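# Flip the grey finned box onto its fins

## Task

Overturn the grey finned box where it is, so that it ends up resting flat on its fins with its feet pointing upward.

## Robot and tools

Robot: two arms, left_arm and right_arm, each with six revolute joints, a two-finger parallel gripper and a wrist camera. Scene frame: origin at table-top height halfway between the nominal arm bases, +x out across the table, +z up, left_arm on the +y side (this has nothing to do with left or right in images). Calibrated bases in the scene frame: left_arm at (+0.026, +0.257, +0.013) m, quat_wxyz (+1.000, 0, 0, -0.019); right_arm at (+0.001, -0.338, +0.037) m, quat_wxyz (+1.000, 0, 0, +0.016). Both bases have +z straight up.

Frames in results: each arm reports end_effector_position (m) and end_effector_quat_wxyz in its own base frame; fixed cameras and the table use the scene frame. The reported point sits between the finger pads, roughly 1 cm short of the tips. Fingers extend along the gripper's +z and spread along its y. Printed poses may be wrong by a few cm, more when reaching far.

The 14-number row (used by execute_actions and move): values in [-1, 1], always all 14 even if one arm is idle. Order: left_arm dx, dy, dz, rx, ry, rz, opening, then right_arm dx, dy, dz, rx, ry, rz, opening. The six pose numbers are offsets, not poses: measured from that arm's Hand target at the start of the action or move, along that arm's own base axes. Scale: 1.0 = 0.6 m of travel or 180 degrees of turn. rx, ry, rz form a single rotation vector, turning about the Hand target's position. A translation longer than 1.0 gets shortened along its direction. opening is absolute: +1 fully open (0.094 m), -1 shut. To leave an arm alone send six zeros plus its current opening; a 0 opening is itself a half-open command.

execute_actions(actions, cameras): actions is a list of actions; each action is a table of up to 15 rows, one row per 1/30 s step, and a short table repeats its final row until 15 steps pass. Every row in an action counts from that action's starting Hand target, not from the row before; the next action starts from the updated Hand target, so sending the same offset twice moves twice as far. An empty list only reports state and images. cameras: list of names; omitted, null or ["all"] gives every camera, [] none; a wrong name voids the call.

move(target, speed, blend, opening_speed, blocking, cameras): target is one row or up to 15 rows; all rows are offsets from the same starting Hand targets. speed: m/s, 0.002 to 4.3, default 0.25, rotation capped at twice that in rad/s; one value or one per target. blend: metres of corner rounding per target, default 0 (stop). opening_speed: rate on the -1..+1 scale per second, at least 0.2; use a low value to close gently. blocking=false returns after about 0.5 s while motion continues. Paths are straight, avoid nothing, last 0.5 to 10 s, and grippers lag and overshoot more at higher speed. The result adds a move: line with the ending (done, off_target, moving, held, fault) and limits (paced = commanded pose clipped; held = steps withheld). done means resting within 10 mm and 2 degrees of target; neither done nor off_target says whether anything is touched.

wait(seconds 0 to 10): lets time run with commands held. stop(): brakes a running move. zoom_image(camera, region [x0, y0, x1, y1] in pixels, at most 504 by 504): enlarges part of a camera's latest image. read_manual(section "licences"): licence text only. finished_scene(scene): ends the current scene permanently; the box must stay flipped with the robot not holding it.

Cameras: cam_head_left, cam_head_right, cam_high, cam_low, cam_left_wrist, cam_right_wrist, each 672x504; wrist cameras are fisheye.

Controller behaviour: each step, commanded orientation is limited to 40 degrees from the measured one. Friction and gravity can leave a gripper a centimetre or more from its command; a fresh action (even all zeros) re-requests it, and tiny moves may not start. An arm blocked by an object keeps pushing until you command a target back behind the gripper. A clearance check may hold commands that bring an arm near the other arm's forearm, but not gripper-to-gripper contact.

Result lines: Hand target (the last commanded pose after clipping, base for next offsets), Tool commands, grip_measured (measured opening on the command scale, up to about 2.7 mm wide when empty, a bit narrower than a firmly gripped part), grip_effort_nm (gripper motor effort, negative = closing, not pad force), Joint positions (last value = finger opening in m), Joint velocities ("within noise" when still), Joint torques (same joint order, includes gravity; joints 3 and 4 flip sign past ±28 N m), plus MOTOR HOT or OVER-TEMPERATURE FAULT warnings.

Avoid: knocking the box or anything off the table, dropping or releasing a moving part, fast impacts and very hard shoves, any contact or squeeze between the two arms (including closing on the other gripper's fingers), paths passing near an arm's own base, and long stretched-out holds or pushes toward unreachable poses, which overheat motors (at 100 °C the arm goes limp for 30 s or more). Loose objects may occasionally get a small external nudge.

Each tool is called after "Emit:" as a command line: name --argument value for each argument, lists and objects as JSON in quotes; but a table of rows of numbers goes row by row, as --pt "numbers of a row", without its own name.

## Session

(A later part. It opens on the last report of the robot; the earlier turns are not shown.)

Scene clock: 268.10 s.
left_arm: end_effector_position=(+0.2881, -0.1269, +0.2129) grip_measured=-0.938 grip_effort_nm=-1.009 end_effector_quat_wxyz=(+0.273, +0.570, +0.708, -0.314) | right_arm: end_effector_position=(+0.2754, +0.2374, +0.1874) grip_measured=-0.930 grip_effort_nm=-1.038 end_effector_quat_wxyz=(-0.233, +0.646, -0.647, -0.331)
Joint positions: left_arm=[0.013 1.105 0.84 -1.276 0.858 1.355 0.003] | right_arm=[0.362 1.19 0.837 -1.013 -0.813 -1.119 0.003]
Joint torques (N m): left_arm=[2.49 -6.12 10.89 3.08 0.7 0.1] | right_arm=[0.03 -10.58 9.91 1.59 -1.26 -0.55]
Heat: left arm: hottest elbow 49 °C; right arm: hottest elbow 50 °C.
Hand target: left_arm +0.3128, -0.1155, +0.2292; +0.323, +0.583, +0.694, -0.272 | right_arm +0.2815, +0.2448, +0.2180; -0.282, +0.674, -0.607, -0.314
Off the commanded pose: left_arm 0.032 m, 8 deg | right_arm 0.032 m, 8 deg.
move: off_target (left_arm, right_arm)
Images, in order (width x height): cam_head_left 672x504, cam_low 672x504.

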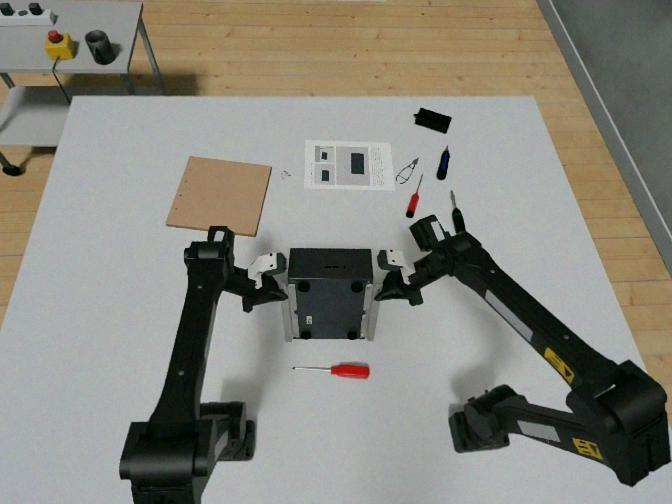

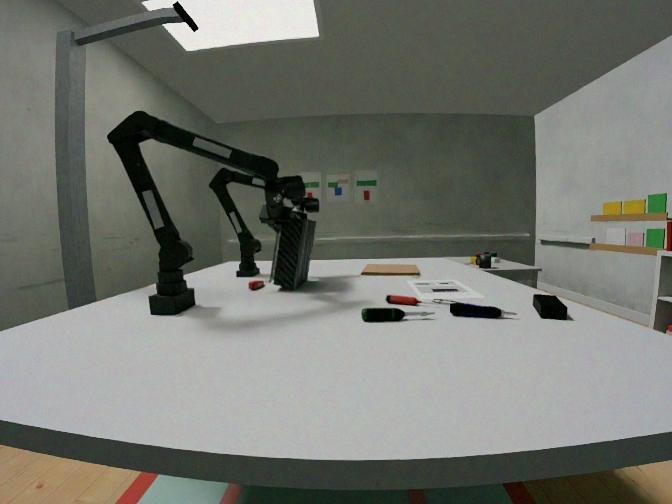

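Emit:
move --target '[-0.01,0,-0.075,0,0,0,-1,-0.01,0,-0.075,0,0,0,-1]' --speed 0.05 --cameras '["cam_low","cam_head_left","cam_left_wrist","cam_right_wrist"]'

Emit:
zoom_image --camera "cam_low" --region '[250, 170, 390, 310]'

Scene clock: 275.90 s.
left_arm: end_effector_position=(+0.2869, -0.1250, +0.2058) grip_measured=-0.938 grip_effort_nm=-1.009 end_effector_quat_wxyz=(+0.311, +0.577, +0.694, -0.298) | right_arm: end_effector_position=(+0.2742, +0.2393, +0.1766) grip_measured=-0.933 grip_effort_nm=-1.038 end_effector_quat_wxyz=(-0.269, +0.652, -0.630, -0.324)
Joint positions: left_arm=[0.03 1.064 0.78 -1.183 0.886 1.368 0.003] | right_arm=[0.362 1.166 0.771 -0.89 -0.833 -1.116 0.003]
Joint torques (N m): left_arm=[1.38 -0.56 7.16 4.49 -0.28 0.03] | right_arm=[0.91 -5.3 7.06 2.21 -0.43 -0.54]
Heat: left arm: hottest elbow 49 °C; right arm: hottest elbow 49 °C.
Hand target: left_arm +0.3068, -0.1154, +0.1841; +0.323, +0.582, +0.695, -0.272 | right_arm +0.2755, +0.2448, +0.1730; -0.283, +0.674, -0.607, -0.314
Off the commanded pose: left_arm 0.031 m, 3 deg | right_arm 0.007 m, 4 deg.
move: off_target (left_arm, right_arm)
Images, in order (width x height): cam_head_left 672x504, cam_low 672x504, cam_left_wrist 672x504, cam_right_wrist 672x504.

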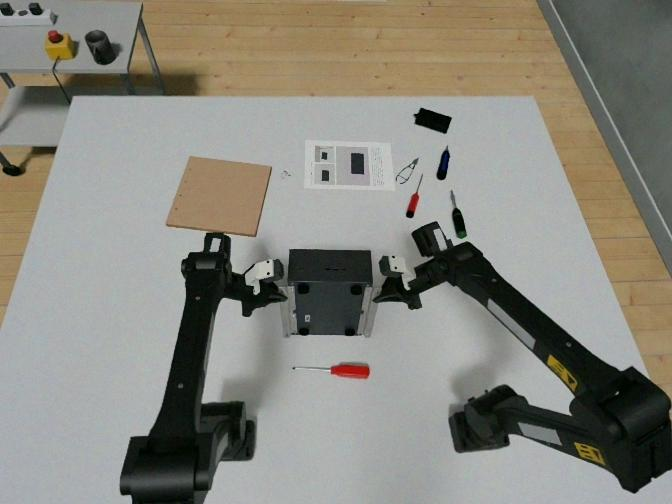

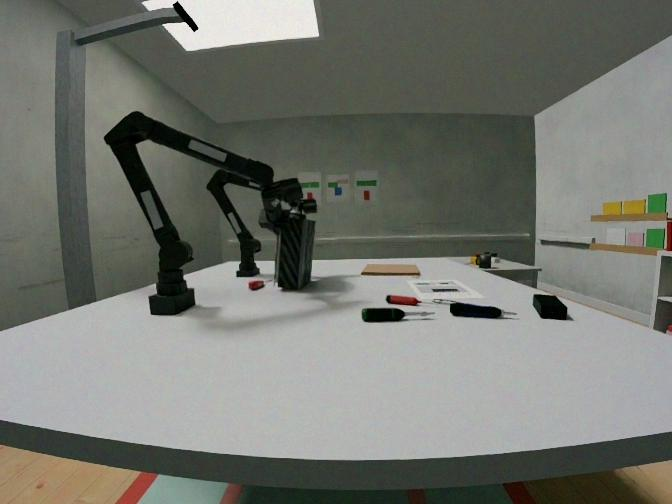

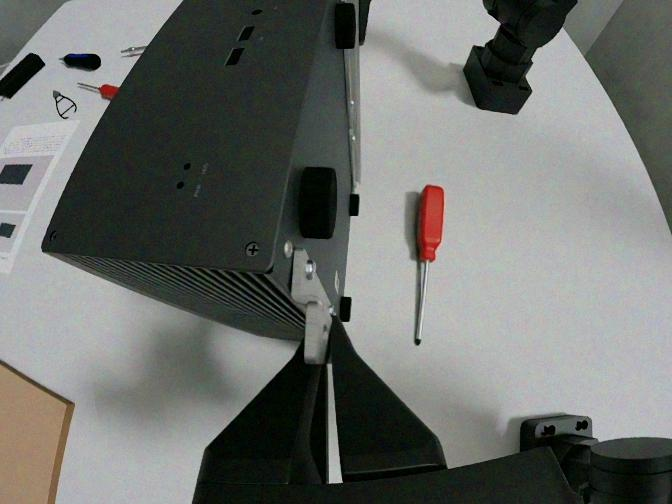

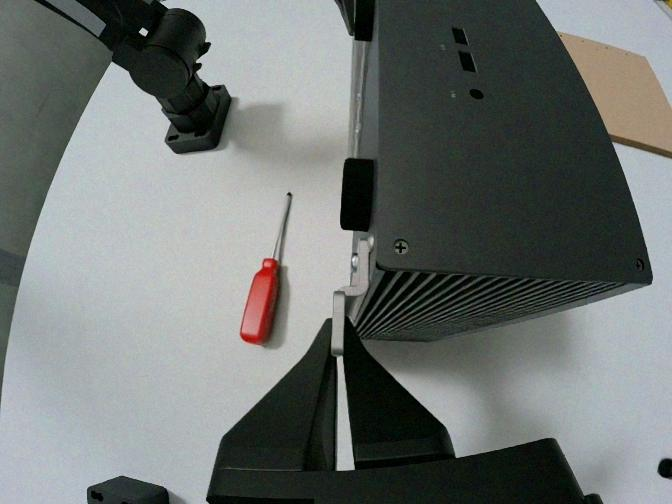

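Scaled by 3.600.

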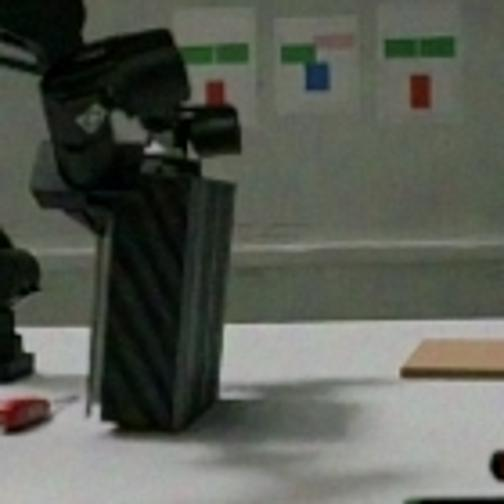

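Emit:
move --target '[-0.05,0,-0.02,0,0,0,-1,-0.025,0,-0.03,0,0,0,-1]' --speed 0.05 --cameras '["cam_low"]'

Emit:
zoom_image --camera "cam_low" --region '[250, 170, 390, 310]'

Scene clock: 283.73 s.
left_arm: end_effector_position=(+0.2712, -0.1211, +0.2000) grip_measured=-0.938 grip_effort_nm=-1.009 end_effector_quat_wxyz=(+0.332, +0.579, +0.689, -0.282) | right_arm: end_effector_position=(+0.2612, +0.2427, +0.1736) grip_measured=-0.933 grip_effort_nm=-1.043 end_effector_quat_wxyz=(-0.289, +0.661, -0.613, -0.322)
Joint positions: left_arm=[0.049 0.99 0.713 -1.146 0.892 1.376 0.003] | right_arm=[0.381 1.122 0.717 -0.825 -0.845 -1.111 0.003]
Joint torques (N m): left_arm=[0.32 -0.26 5.79 3.12 -0.44 0.01] | right_arm=[0.09 -2.55 6.05 2.19 0.32 -0.32]
Heat: left arm: hottest elbow 49 °C; right arm: hottest elbow 48 °C.
Hand target: left_arm +0.2768, -0.1154, +0.1721; +0.323, +0.583, +0.695, -0.272 | right_arm +0.2606, +0.2448, +0.1551; -0.283, +0.674, -0.606, -0.314
Off the commanded pose: left_arm 0.029 m, 2 deg | right_arm 0.019 m, 2 deg.
move: off_target (left_arm, right_arm)

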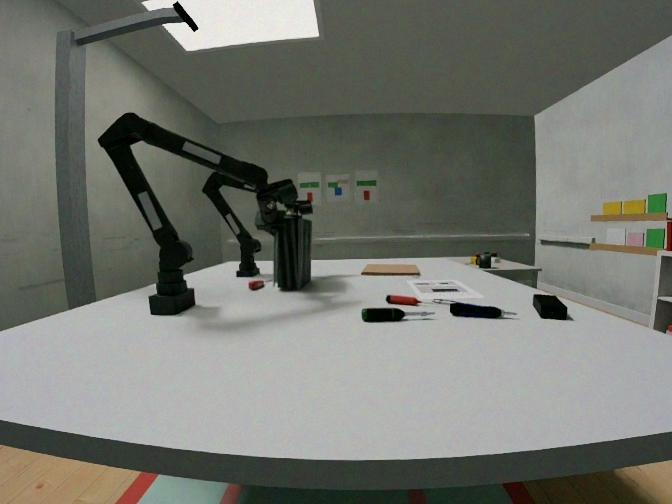

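Scaled by 3.600.

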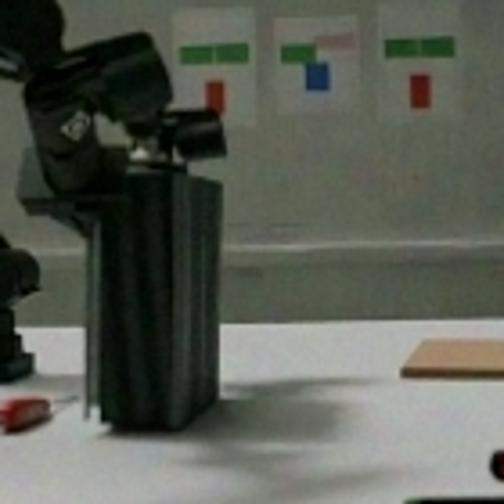

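Upright. Stress relieve, open, retreat.

Emit:
move --pt "-0.004 0 0.04 0 0 0 -1 0 0 0.03 0 0 0 -1" --pt "-0.004 0.0 0.04 0 0 0 0.3 0 0.0 0.03 0 0 0 0.3" --pt "-0.0 0.133 0.15 0 0 0 0.3 0 -0.133 0.15 0 0 0 0.3" --speed '[0.05,0.05,0.08]'

Scene clock: 292.37 s.
left_arm: end_effector_position=(+0.2665, -0.0424, +0.2509) grip_measured=+0.297 grip_effort_nm=0.164 end_effector_quat_wxyz=(+0.317, +0.578, +0.697, -0.283) | right_arm: end_effector_position=(+0.2473, +0.1670, +0.2266) grip_measured=+0.299 grip_effort_nm=0.066 end_effector_quat_wxyz=(-0.264, +0.670, -0.612, -0.327)
Joint positions: left_arm=[0.346 1.077 0.91 -1.634 0.855 1.835 0.061] | right_arm=[0.141 1.065 0.846 -1.364 -0.868 -1.527 0.061]
Joint torques (N m): left_arm=[0.15 -2.55 11.77 -0.23 0.51 -0.05] | right_arm=[-1.49 -4.31 11.11 0.14 -0.78 -0.11]
Heat: left arm: hottest elbow 49 °C; right arm: hottest elbow 47 °C.
Hand target: left_arm +0.2768, -0.0356, +0.2622; +0.323, +0.582, +0.695, -0.272 | right_arm +0.2606, +0.1650, +0.2451; -0.283, +0.674, -0.606, -0.314
Off the commanded pose: left_arm 0.017 m, 2 deg | right_arm 0.023 m, 3 deg.
move: off_target (left_arm, right_arm)

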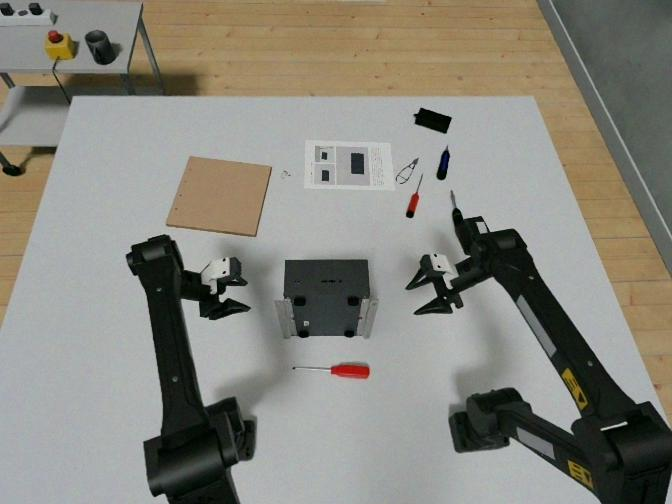

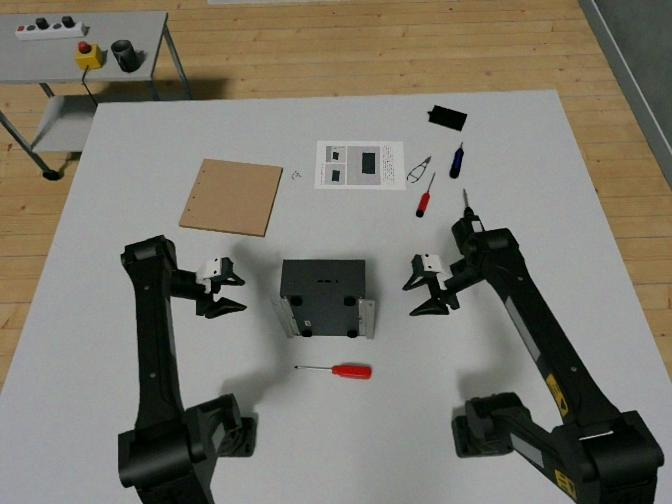

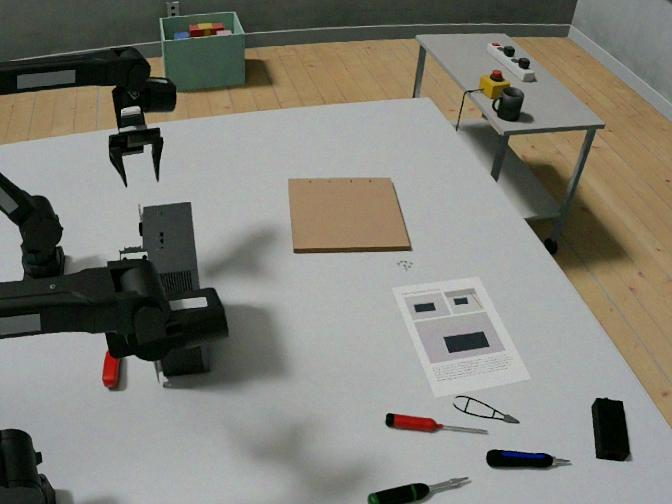

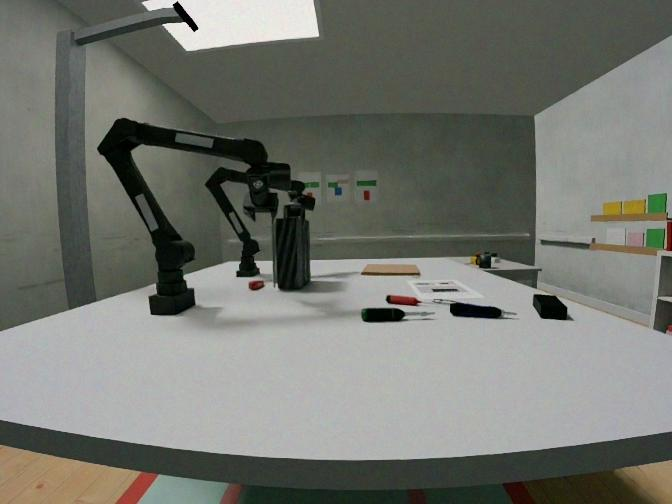

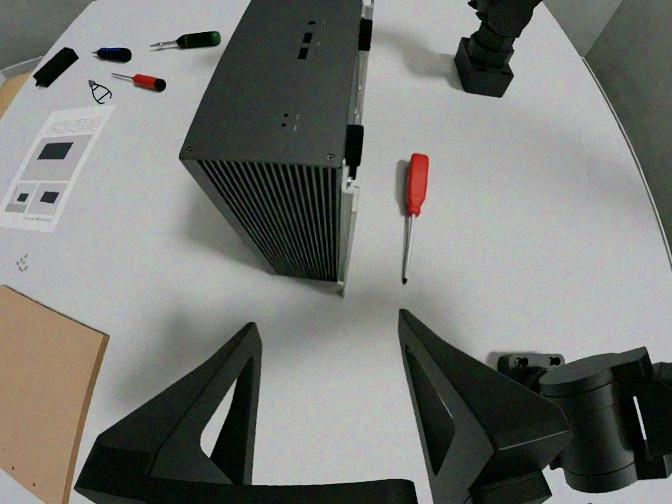

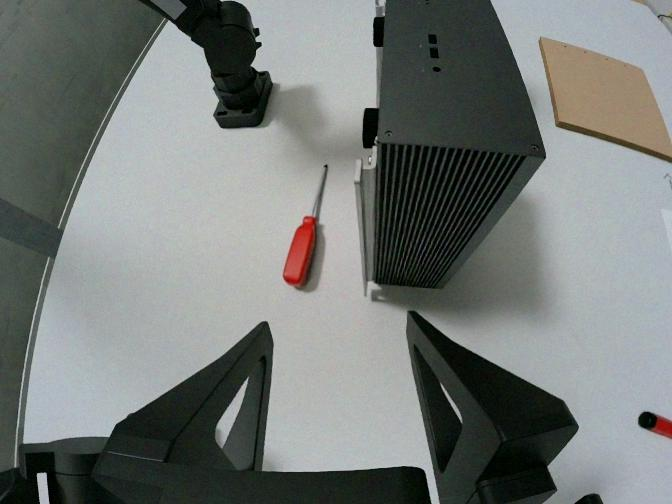

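Emit:
move --pt "0.07 0.0 0 -0.0915 0.376 0.355 -0.98 0.075 0.0 0 0.003 0.391 -0.385 -0.98" --pt "0.07 -0.10 -0.075 -0.0915 0.376 0.355 -0.98 0.075 0.09 -0.085 0.003 0.391 -0.385 -0.98" --speed '[0.25,0.1]'

Scene clock: 307.70 s.
left_arm: end_effector_position=(+0.3192, -0.0934, +0.2150) grip_measured=-0.976 grip_effort_nm=-0.208 end_effector_quat_wxyz=(+0.058, -0.136, +0.895, -0.420) | right_arm: end_effector_position=(+0.3049, +0.2138, +0.1945) grip_measured=-0.974 grip_effort_nm=-0.354 end_effector_quat_wxyz=(+0.026, +0.059, +0.905, +0.420)
Joint positions: left_arm=[0.119 1.071 0.812 -1.113 0.859 -0.273 0.001] | right_arm=[0.284 1.093 0.758 -0.796 -0.775 0.595 0.001]
Joint torques (N m): left_arm=[-1.49 -5.42 8.66 1.42 0.46 -0.24] | right_arm=[0.09 -4.66 8.21 1.74 -0.33 -0.02]
Heat: left arm: hottest elbow 49 °C; right arm: hottest elbow 47 °C.
Hand target: left_arm +0.3188, -0.0956, +0.2172; +0.063, -0.134, +0.896, -0.420 | right_arm +0.3056, +0.2191, +0.1942; +0.026, +0.055, +0.905, +0.421
Off the commanded pose: left_arm 0.003 m, 1 deg | right_arm 0.005 m, 0 deg.
move: done

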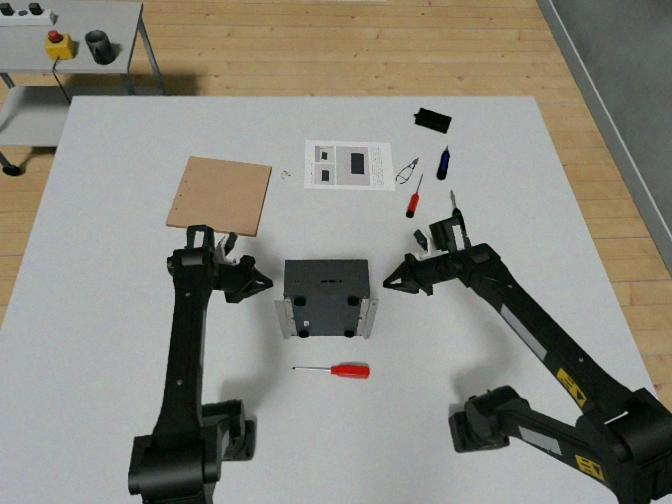

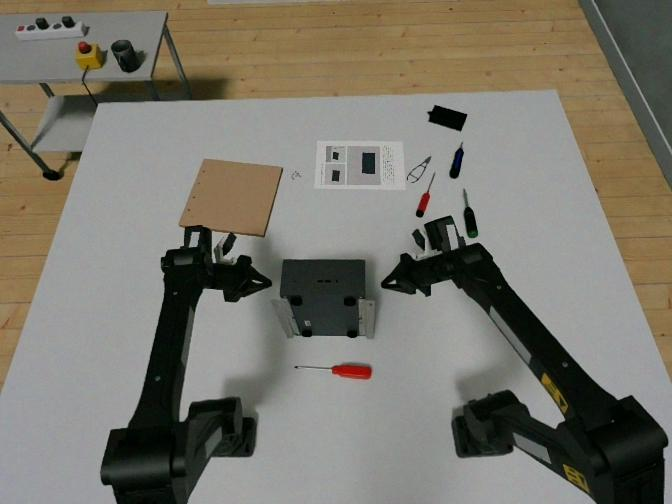

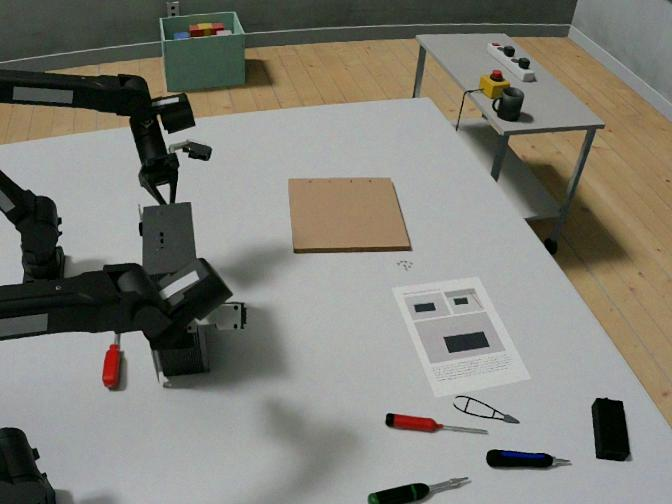

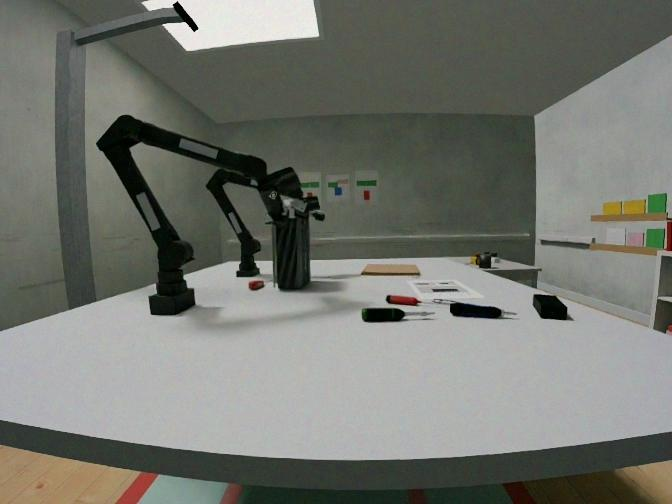

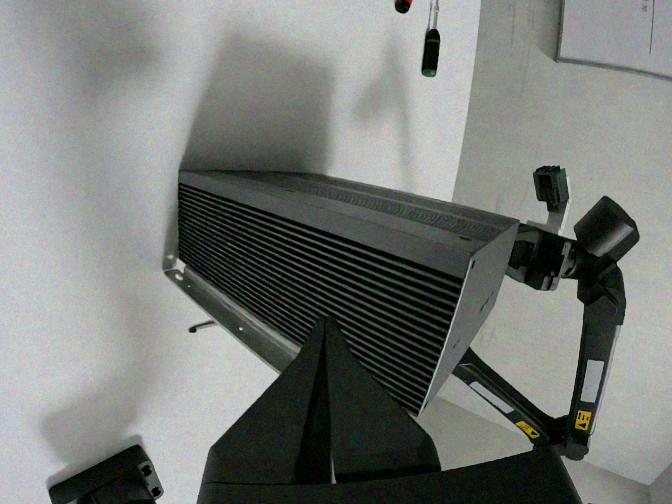

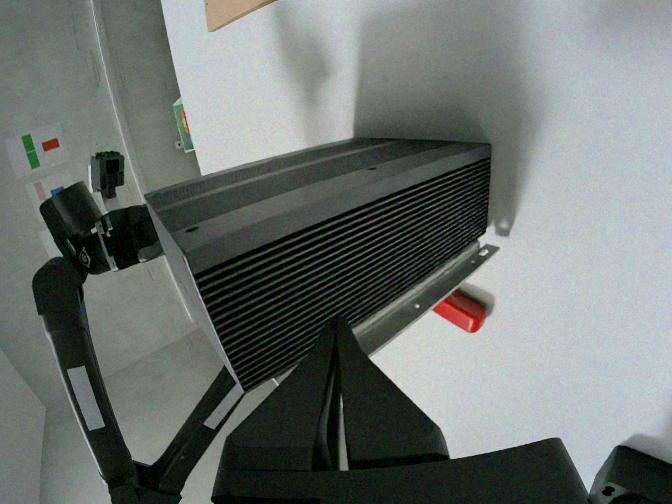

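Emit:
move --target '[0.01,-0.05,-0.02,0,0,0,-0.98,0.025,0.05,-0.02,0,0,0,-0.98]' --speed 0.06 --cameras '["cam_head_left","cam_left_wrist","cam_right_wrist"]'

Scene clock: 314.93 s.
left_arm: end_effector_position=(+0.3254, -0.1225, +0.2029) grip_measured=-0.976 grip_effort_nm=-0.212 end_effector_quat_wxyz=(+0.059, -0.136, +0.896, -0.419) | right_arm: end_effector_position=(+0.3154, +0.2416, +0.1761) grip_measured=-0.974 grip_effort_nm=-0.349 end_effector_quat_wxyz=(+0.020, +0.061, +0.907, +0.417)
Joint positions: left_arm=[0.015 1.07 0.773 -0.959 0.83 -0.427 0.001] | right_arm=[0.359 1.167 0.758 -0.674 -0.741 0.686 0.001]
Joint torques (N m): left_arm=[-1.55 -5.3 8.69 1.69 0.42 -0.26] | right_arm=[0.5 -4.95 9.11 2 -0.3 -0.02]
Heat: left arm: hottest elbow 49 °C; right arm: hottest elbow 48 °C.
Hand target: left_arm +0.3249, -0.1256, +0.2052; +0.064, -0.134, +0.895, -0.420 | right_arm +0.3206, +0.2490, +0.1820; +0.026, +0.055, +0.905, +0.420
Off the commanded pose: left_arm 0.004 m, 1 deg | right_arm 0.011 m, 1 deg.
move: off_target (right_arm)

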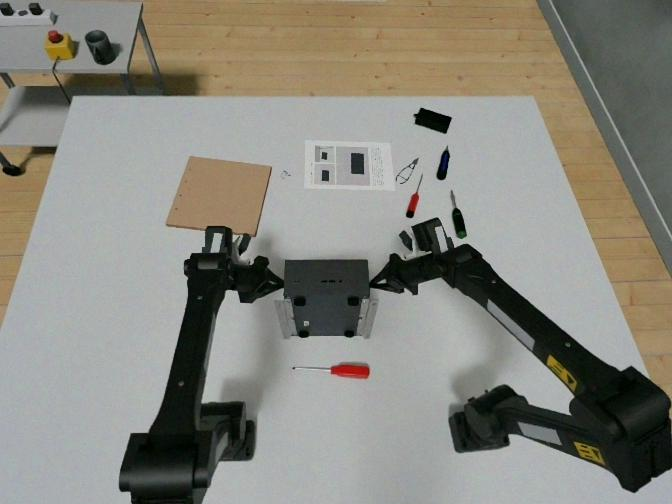

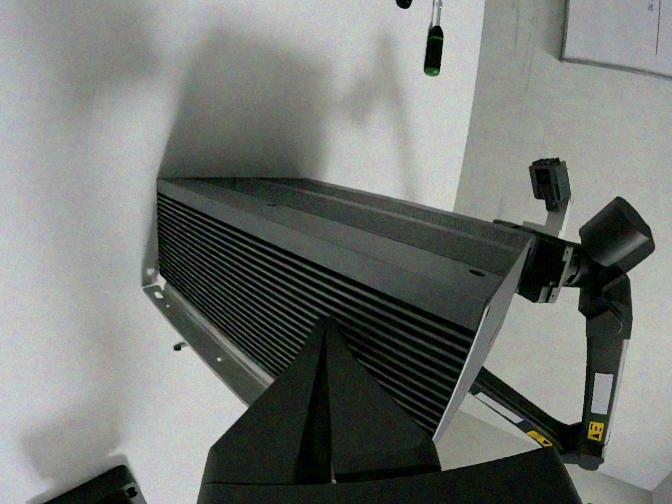

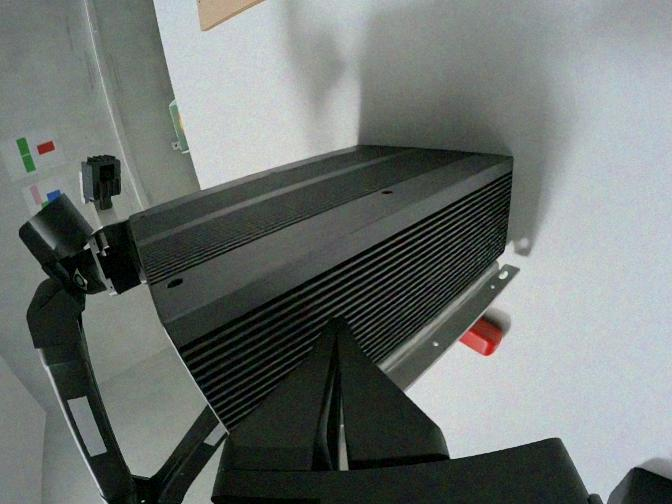

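Emit:
move --pt "0 -0.15 0 0 0 0 -0.98 0 0.14 0.02 0 0 0 -0.98" --pt "0.19 -0.15 0.05 0 0 0 -0.98 0.19 0.14 0.06 0 0 0 -0.98" --pt "0.287 -0.15 0.042 0 0 0 -0.98 0.287 0.14 0.052 0 0 0 -0.98" --pt "0.36 -0.15 0.008 0 0 0 -0.98 0.36 0.14 0.018 0 0 0 -0.98" --speed '[0.05,0.05,0.05,0.05]' --blend '[0.005,0.02,0.02,0]' --cameras '["cam_low","cam_head_left"]'

Emit:
zoom_image --camera "cam_low" --region '[250, 170, 390, 310]'

Scene clock: 337.60 s.
left_arm: end_effector_position=(+0.5310, -0.1297, +0.1651) grip_measured=-0.976 grip_effort_nm=-0.188 end_effector_quat_wxyz=(+0.060, -0.226, +0.899, -0.370) | right_arm: end_effector_position=(+0.5071, +0.2393, +0.1248) grip_measured=-0.974 grip_effort_nm=-0.325 end_effector_quat_wxyz=(-0.025, +0.165, +0.920, +0.353)
Joint positions: left_arm=[-0.04 1.608 1.206 -0.772 0.678 -0.675 0.001] | right_arm=[0.25 1.725 1.263 -0.809 -0.67 0.709 0.001]
Joint torques (N m): left_arm=[-11.52 -13.51 14.37 2.02 3.84 0] | right_arm=[8.59 -15.56 16.05 3.64 -3.84 -0.32]
Heat: left arm: hottest elbow 49 °C; right arm: hottest elbow 51 °C.
Hand target: left_arm +0.5407, -0.2157, +0.2098; +0.063, -0.134, +0.896, -0.420 | right_arm +0.5365, +0.3331, +0.1928; +0.026, +0.055, +0.905, +0.420
Off the commanded pose: left_arm 0.097 m, 12 deg | right_arm 0.120 m, 16 deg.
move: off_target (left_arm, right_arm)
Images, in order (width x height): cam_head_left 672x504, cam_low 672x504.

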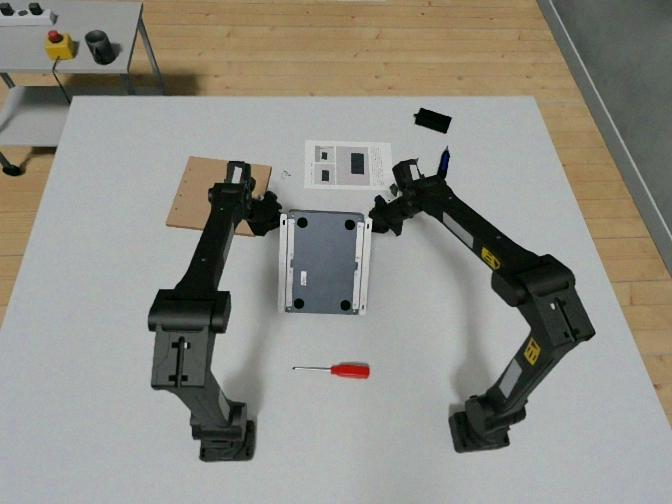

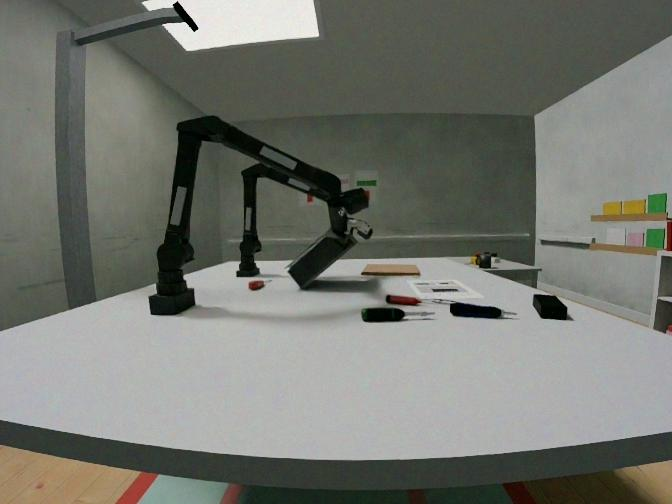

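Scaled by 3.600.

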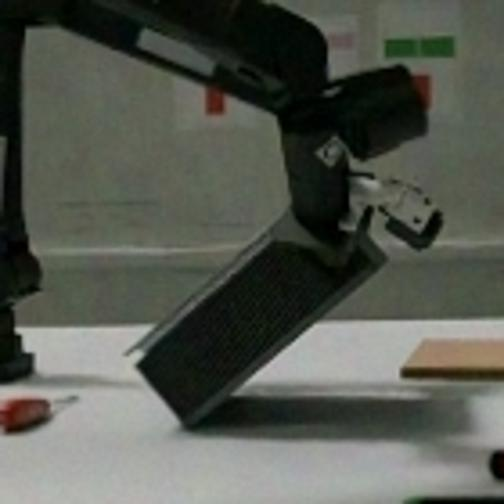

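Emit:
move --pt "0.07 0 -0.067 0 0 0 -0.98 0.07 0 -0.067 0 0 0 -0.98" --pt "0.08 0 -0.15 0 0 0 -0.98 0.08 0 -0.15 0 0 0 -0.98" --speed '[0.04,0.04]' --cameras '["cam_low","cam_head_left"]'

Emit:
zoom_image --camera "cam_low" --region '[270, 190, 390, 310]'

Scene clock: 346.70 s.
left_arm: end_effector_position=(+0.5880, -0.1208, +0.0770) grip_measured=-0.976 grip_effort_nm=-0.188 end_effector_quat_wxyz=(+0.065, -0.224, +0.899, -0.370) | right_arm: end_effector_position=(+0.5640, +0.2444, +0.0415) grip_measured=-0.974 grip_effort_nm=-0.325 end_effector_quat_wxyz=(-0.011, +0.143, +0.921, +0.362)
Joint positions: left_arm=[-0.02 1.848 1.274 -0.606 0.683 -0.648 0.001] | right_arm=[0.232 1.958 1.355 -0.659 -0.684 0.651 0.001]
Joint torques (N m): left_arm=[-12.1 -18.02 10.93 2.09 3.89 -0.08] | right_arm=[7.94 -20.01 13.31 3.19 -3.68 -0.09]
Heat: left arm: hottest elbow 52 °C; right arm: hottest elbow 55 °C.
Hand target: left_arm +0.5888, -0.2155, +0.1198; +0.063, -0.134, +0.895, -0.420 | right_arm +0.5845, +0.3330, +0.1027; +0.026, +0.055, +0.905, +0.420
Off the commanded pose: left_arm 0.104 m, 12 deg | right_arm 0.110 m, 13 deg.
move: off_target (left_arm, right_arm)
Images, in order (width x height): cam_head_left 672x504, cam_low 672x504.

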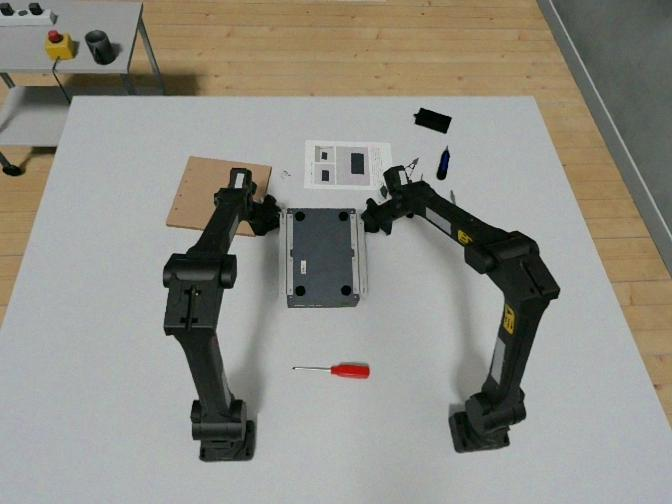

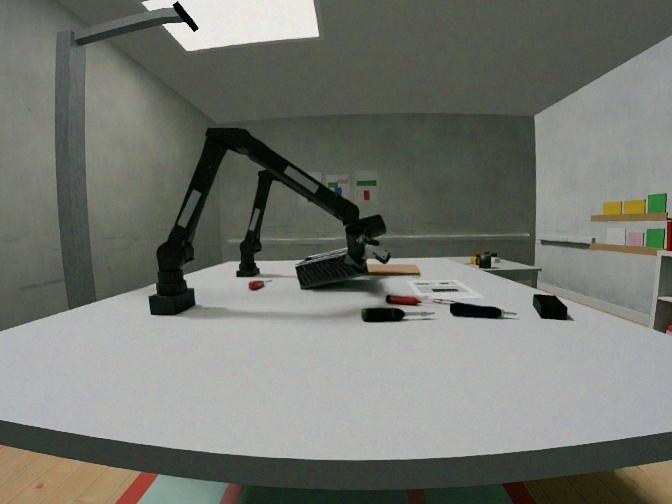

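Scaled by 4.200.

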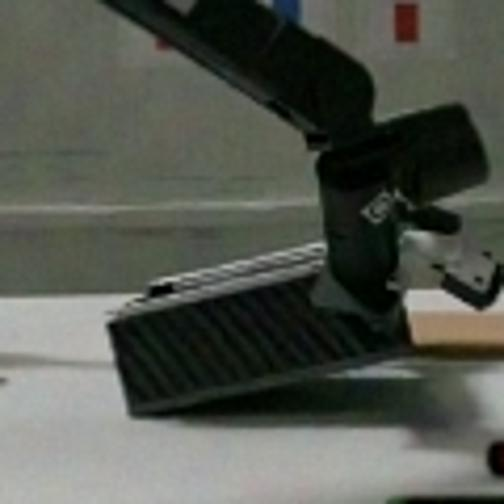

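Emit:
move --pt "-0.12 0 0 0 0 0 -0.98 -0.12 0 0 0 0 0 -0.98" --pt "-0.12 0 -0.09 0 0 0 -0.98 -0.12 0 -0.09 0 0 0 -0.98" --speed '[0.05,0.03]' --cameras '["cam_low","cam_head_left"]'

Emit:
zoom_image --camera "cam_low" --region '[270, 190, 390, 310]'

Scene clock: 355.80 s.
left_arm: end_effector_position=(+0.5241, -0.1274, +0.0557) grip_measured=-0.977 grip_effort_nm=-0.149 end_effector_quat_wxyz=(+0.088, -0.199, +0.897, -0.385) | right_arm: end_effector_position=(+0.5174, +0.2395, +0.0289) grip_measured=-0.974 grip_effort_nm=-0.310 end_effector_quat_wxyz=(+0.027, +0.126, +0.915, +0.383)
Joint positions: left_arm=[-0.03 1.737 1.017 -0.402 0.701 -0.633 0.001] | right_arm=[0.24 1.858 1.123 -0.426 -0.694 0.663 0.001]
Joint torques (N m): left_arm=[-12.98 -12.81 8.58 2.74 2.68 -0.47] | right_arm=[11.28 -14.74 9.5 3.75 -2.41 0.33]
Heat: left arm: hottest elbow 52 °C; right arm: hottest elbow 54 °C.
Hand target: left_arm +0.5168, -0.2157, +0.0658; +0.063, -0.134, +0.896, -0.420 | right_arm +0.5126, +0.3329, +0.0489; +0.026, +0.055, +0.905, +0.420
Off the commanded pose: left_arm 0.089 m, 9 deg | right_arm 0.096 m, 9 deg.
move: off_target (left_arm, right_arm)
Images, in order (width x height): cam_head_left 672x504, cam_low 672x504.

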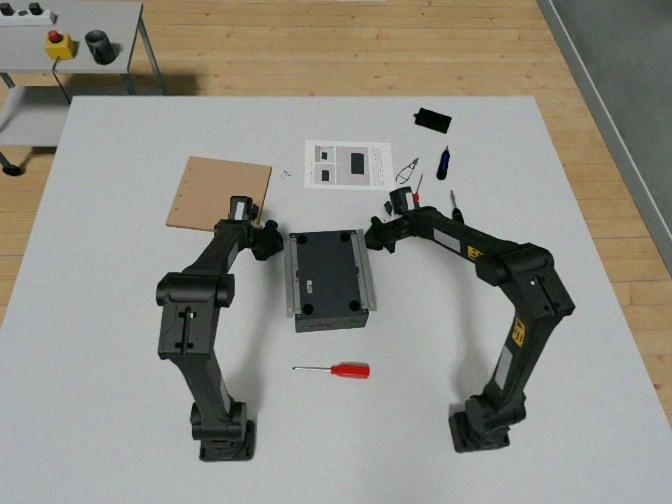

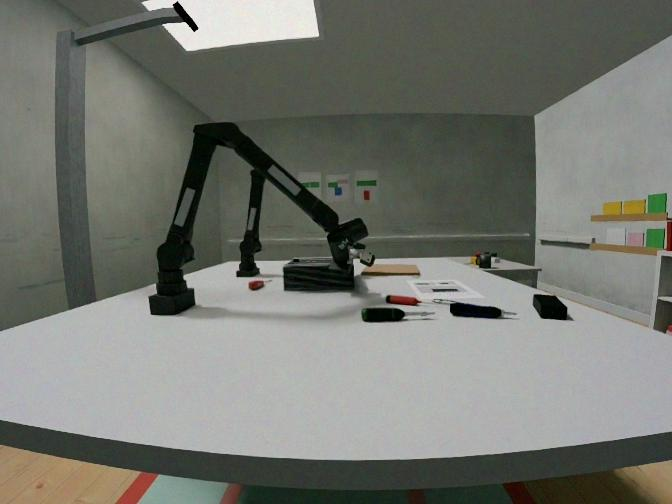

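Scaled by 4.200.

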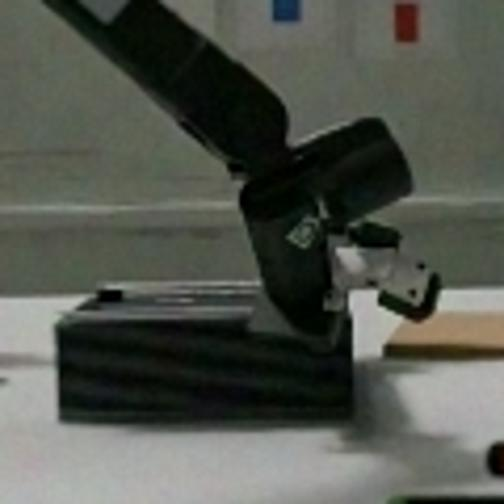

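Emit:
move --pt "0.01 0.17 0.0 0 0 0 -0.98 0.01 -0.19 0.0 0 0 0 -0.98" --pt "0.01 0.28 0.13 0 0 0 -0.98 0.01 -0.29 0.13 0 0 0 -0.98" --speed '[0.08,0.1]' --cameras '["cam_low","cam_head_left"]'

Emit:
zoom_image --camera "cam_low" --region '[270, 190, 390, 310]'

Scene clock: 368.70 s.
left_arm: end_effector_position=(+0.5090, -0.0528, +0.1249) grip_measured=-0.977 grip_effort_nm=-0.149 end_effector_quat_wxyz=(+0.041, -0.146, +0.895, -0.419) | right_arm: end_effector_position=(+0.5019, +0.1633, +0.1079) grip_measured=-0.974 grip_effort_nm=-0.315 end_effector_quat_wxyz=(+0.003, +0.064, +0.907, +0.417)
Joint positions: left_arm=[0.156 1.703 1.19 -0.935 0.863 -0.223 0.001] | right_arm=[0.069 1.745 1.198 -0.855 -0.847 0.285 0.001]
Joint torques (N m): left_arm=[-0.09 -14.04 11.17 0.57 0.68 -0.02] | right_arm=[-2.32 -14.27 9.99 0.54 -0.67 -0.16]
Heat: left arm: hottest elbow 50 °C; right arm: hottest elbow 53 °C.
Hand target: left_arm +0.5228, -0.0476, +0.1439; +0.063, -0.134, +0.895, -0.420 | right_arm +0.5186, +0.1591, +0.1269; +0.026, +0.055, +0.905, +0.420
Off the commanded pose: left_arm 0.024 m, 3 deg | right_arm 0.026 m, 3 deg.
move: off_target (left_arm, right_arm)
Images, in order (width x height): cam_head_left 672x504, cam_low 672x504.

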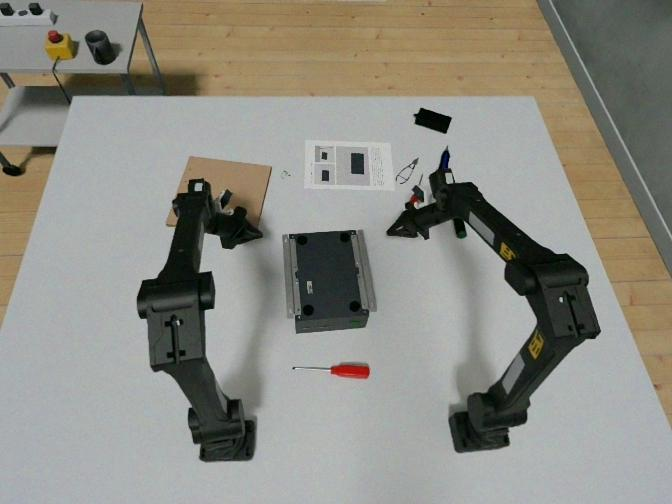

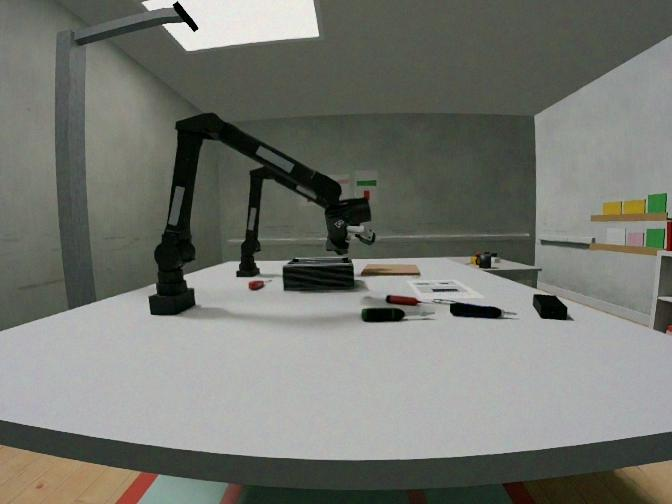

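Scaled by 4.200.

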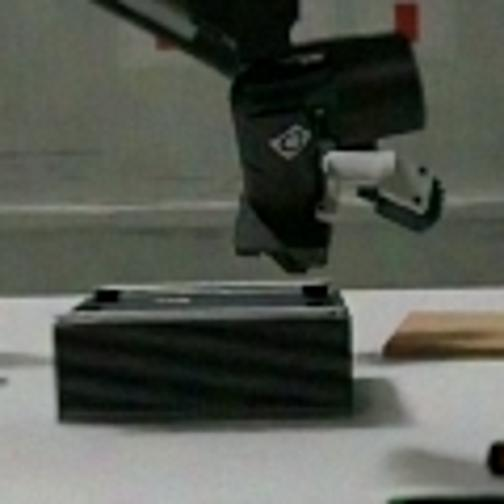

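Emit:
finished_scene --scene 2

The scene is finished: the task was done.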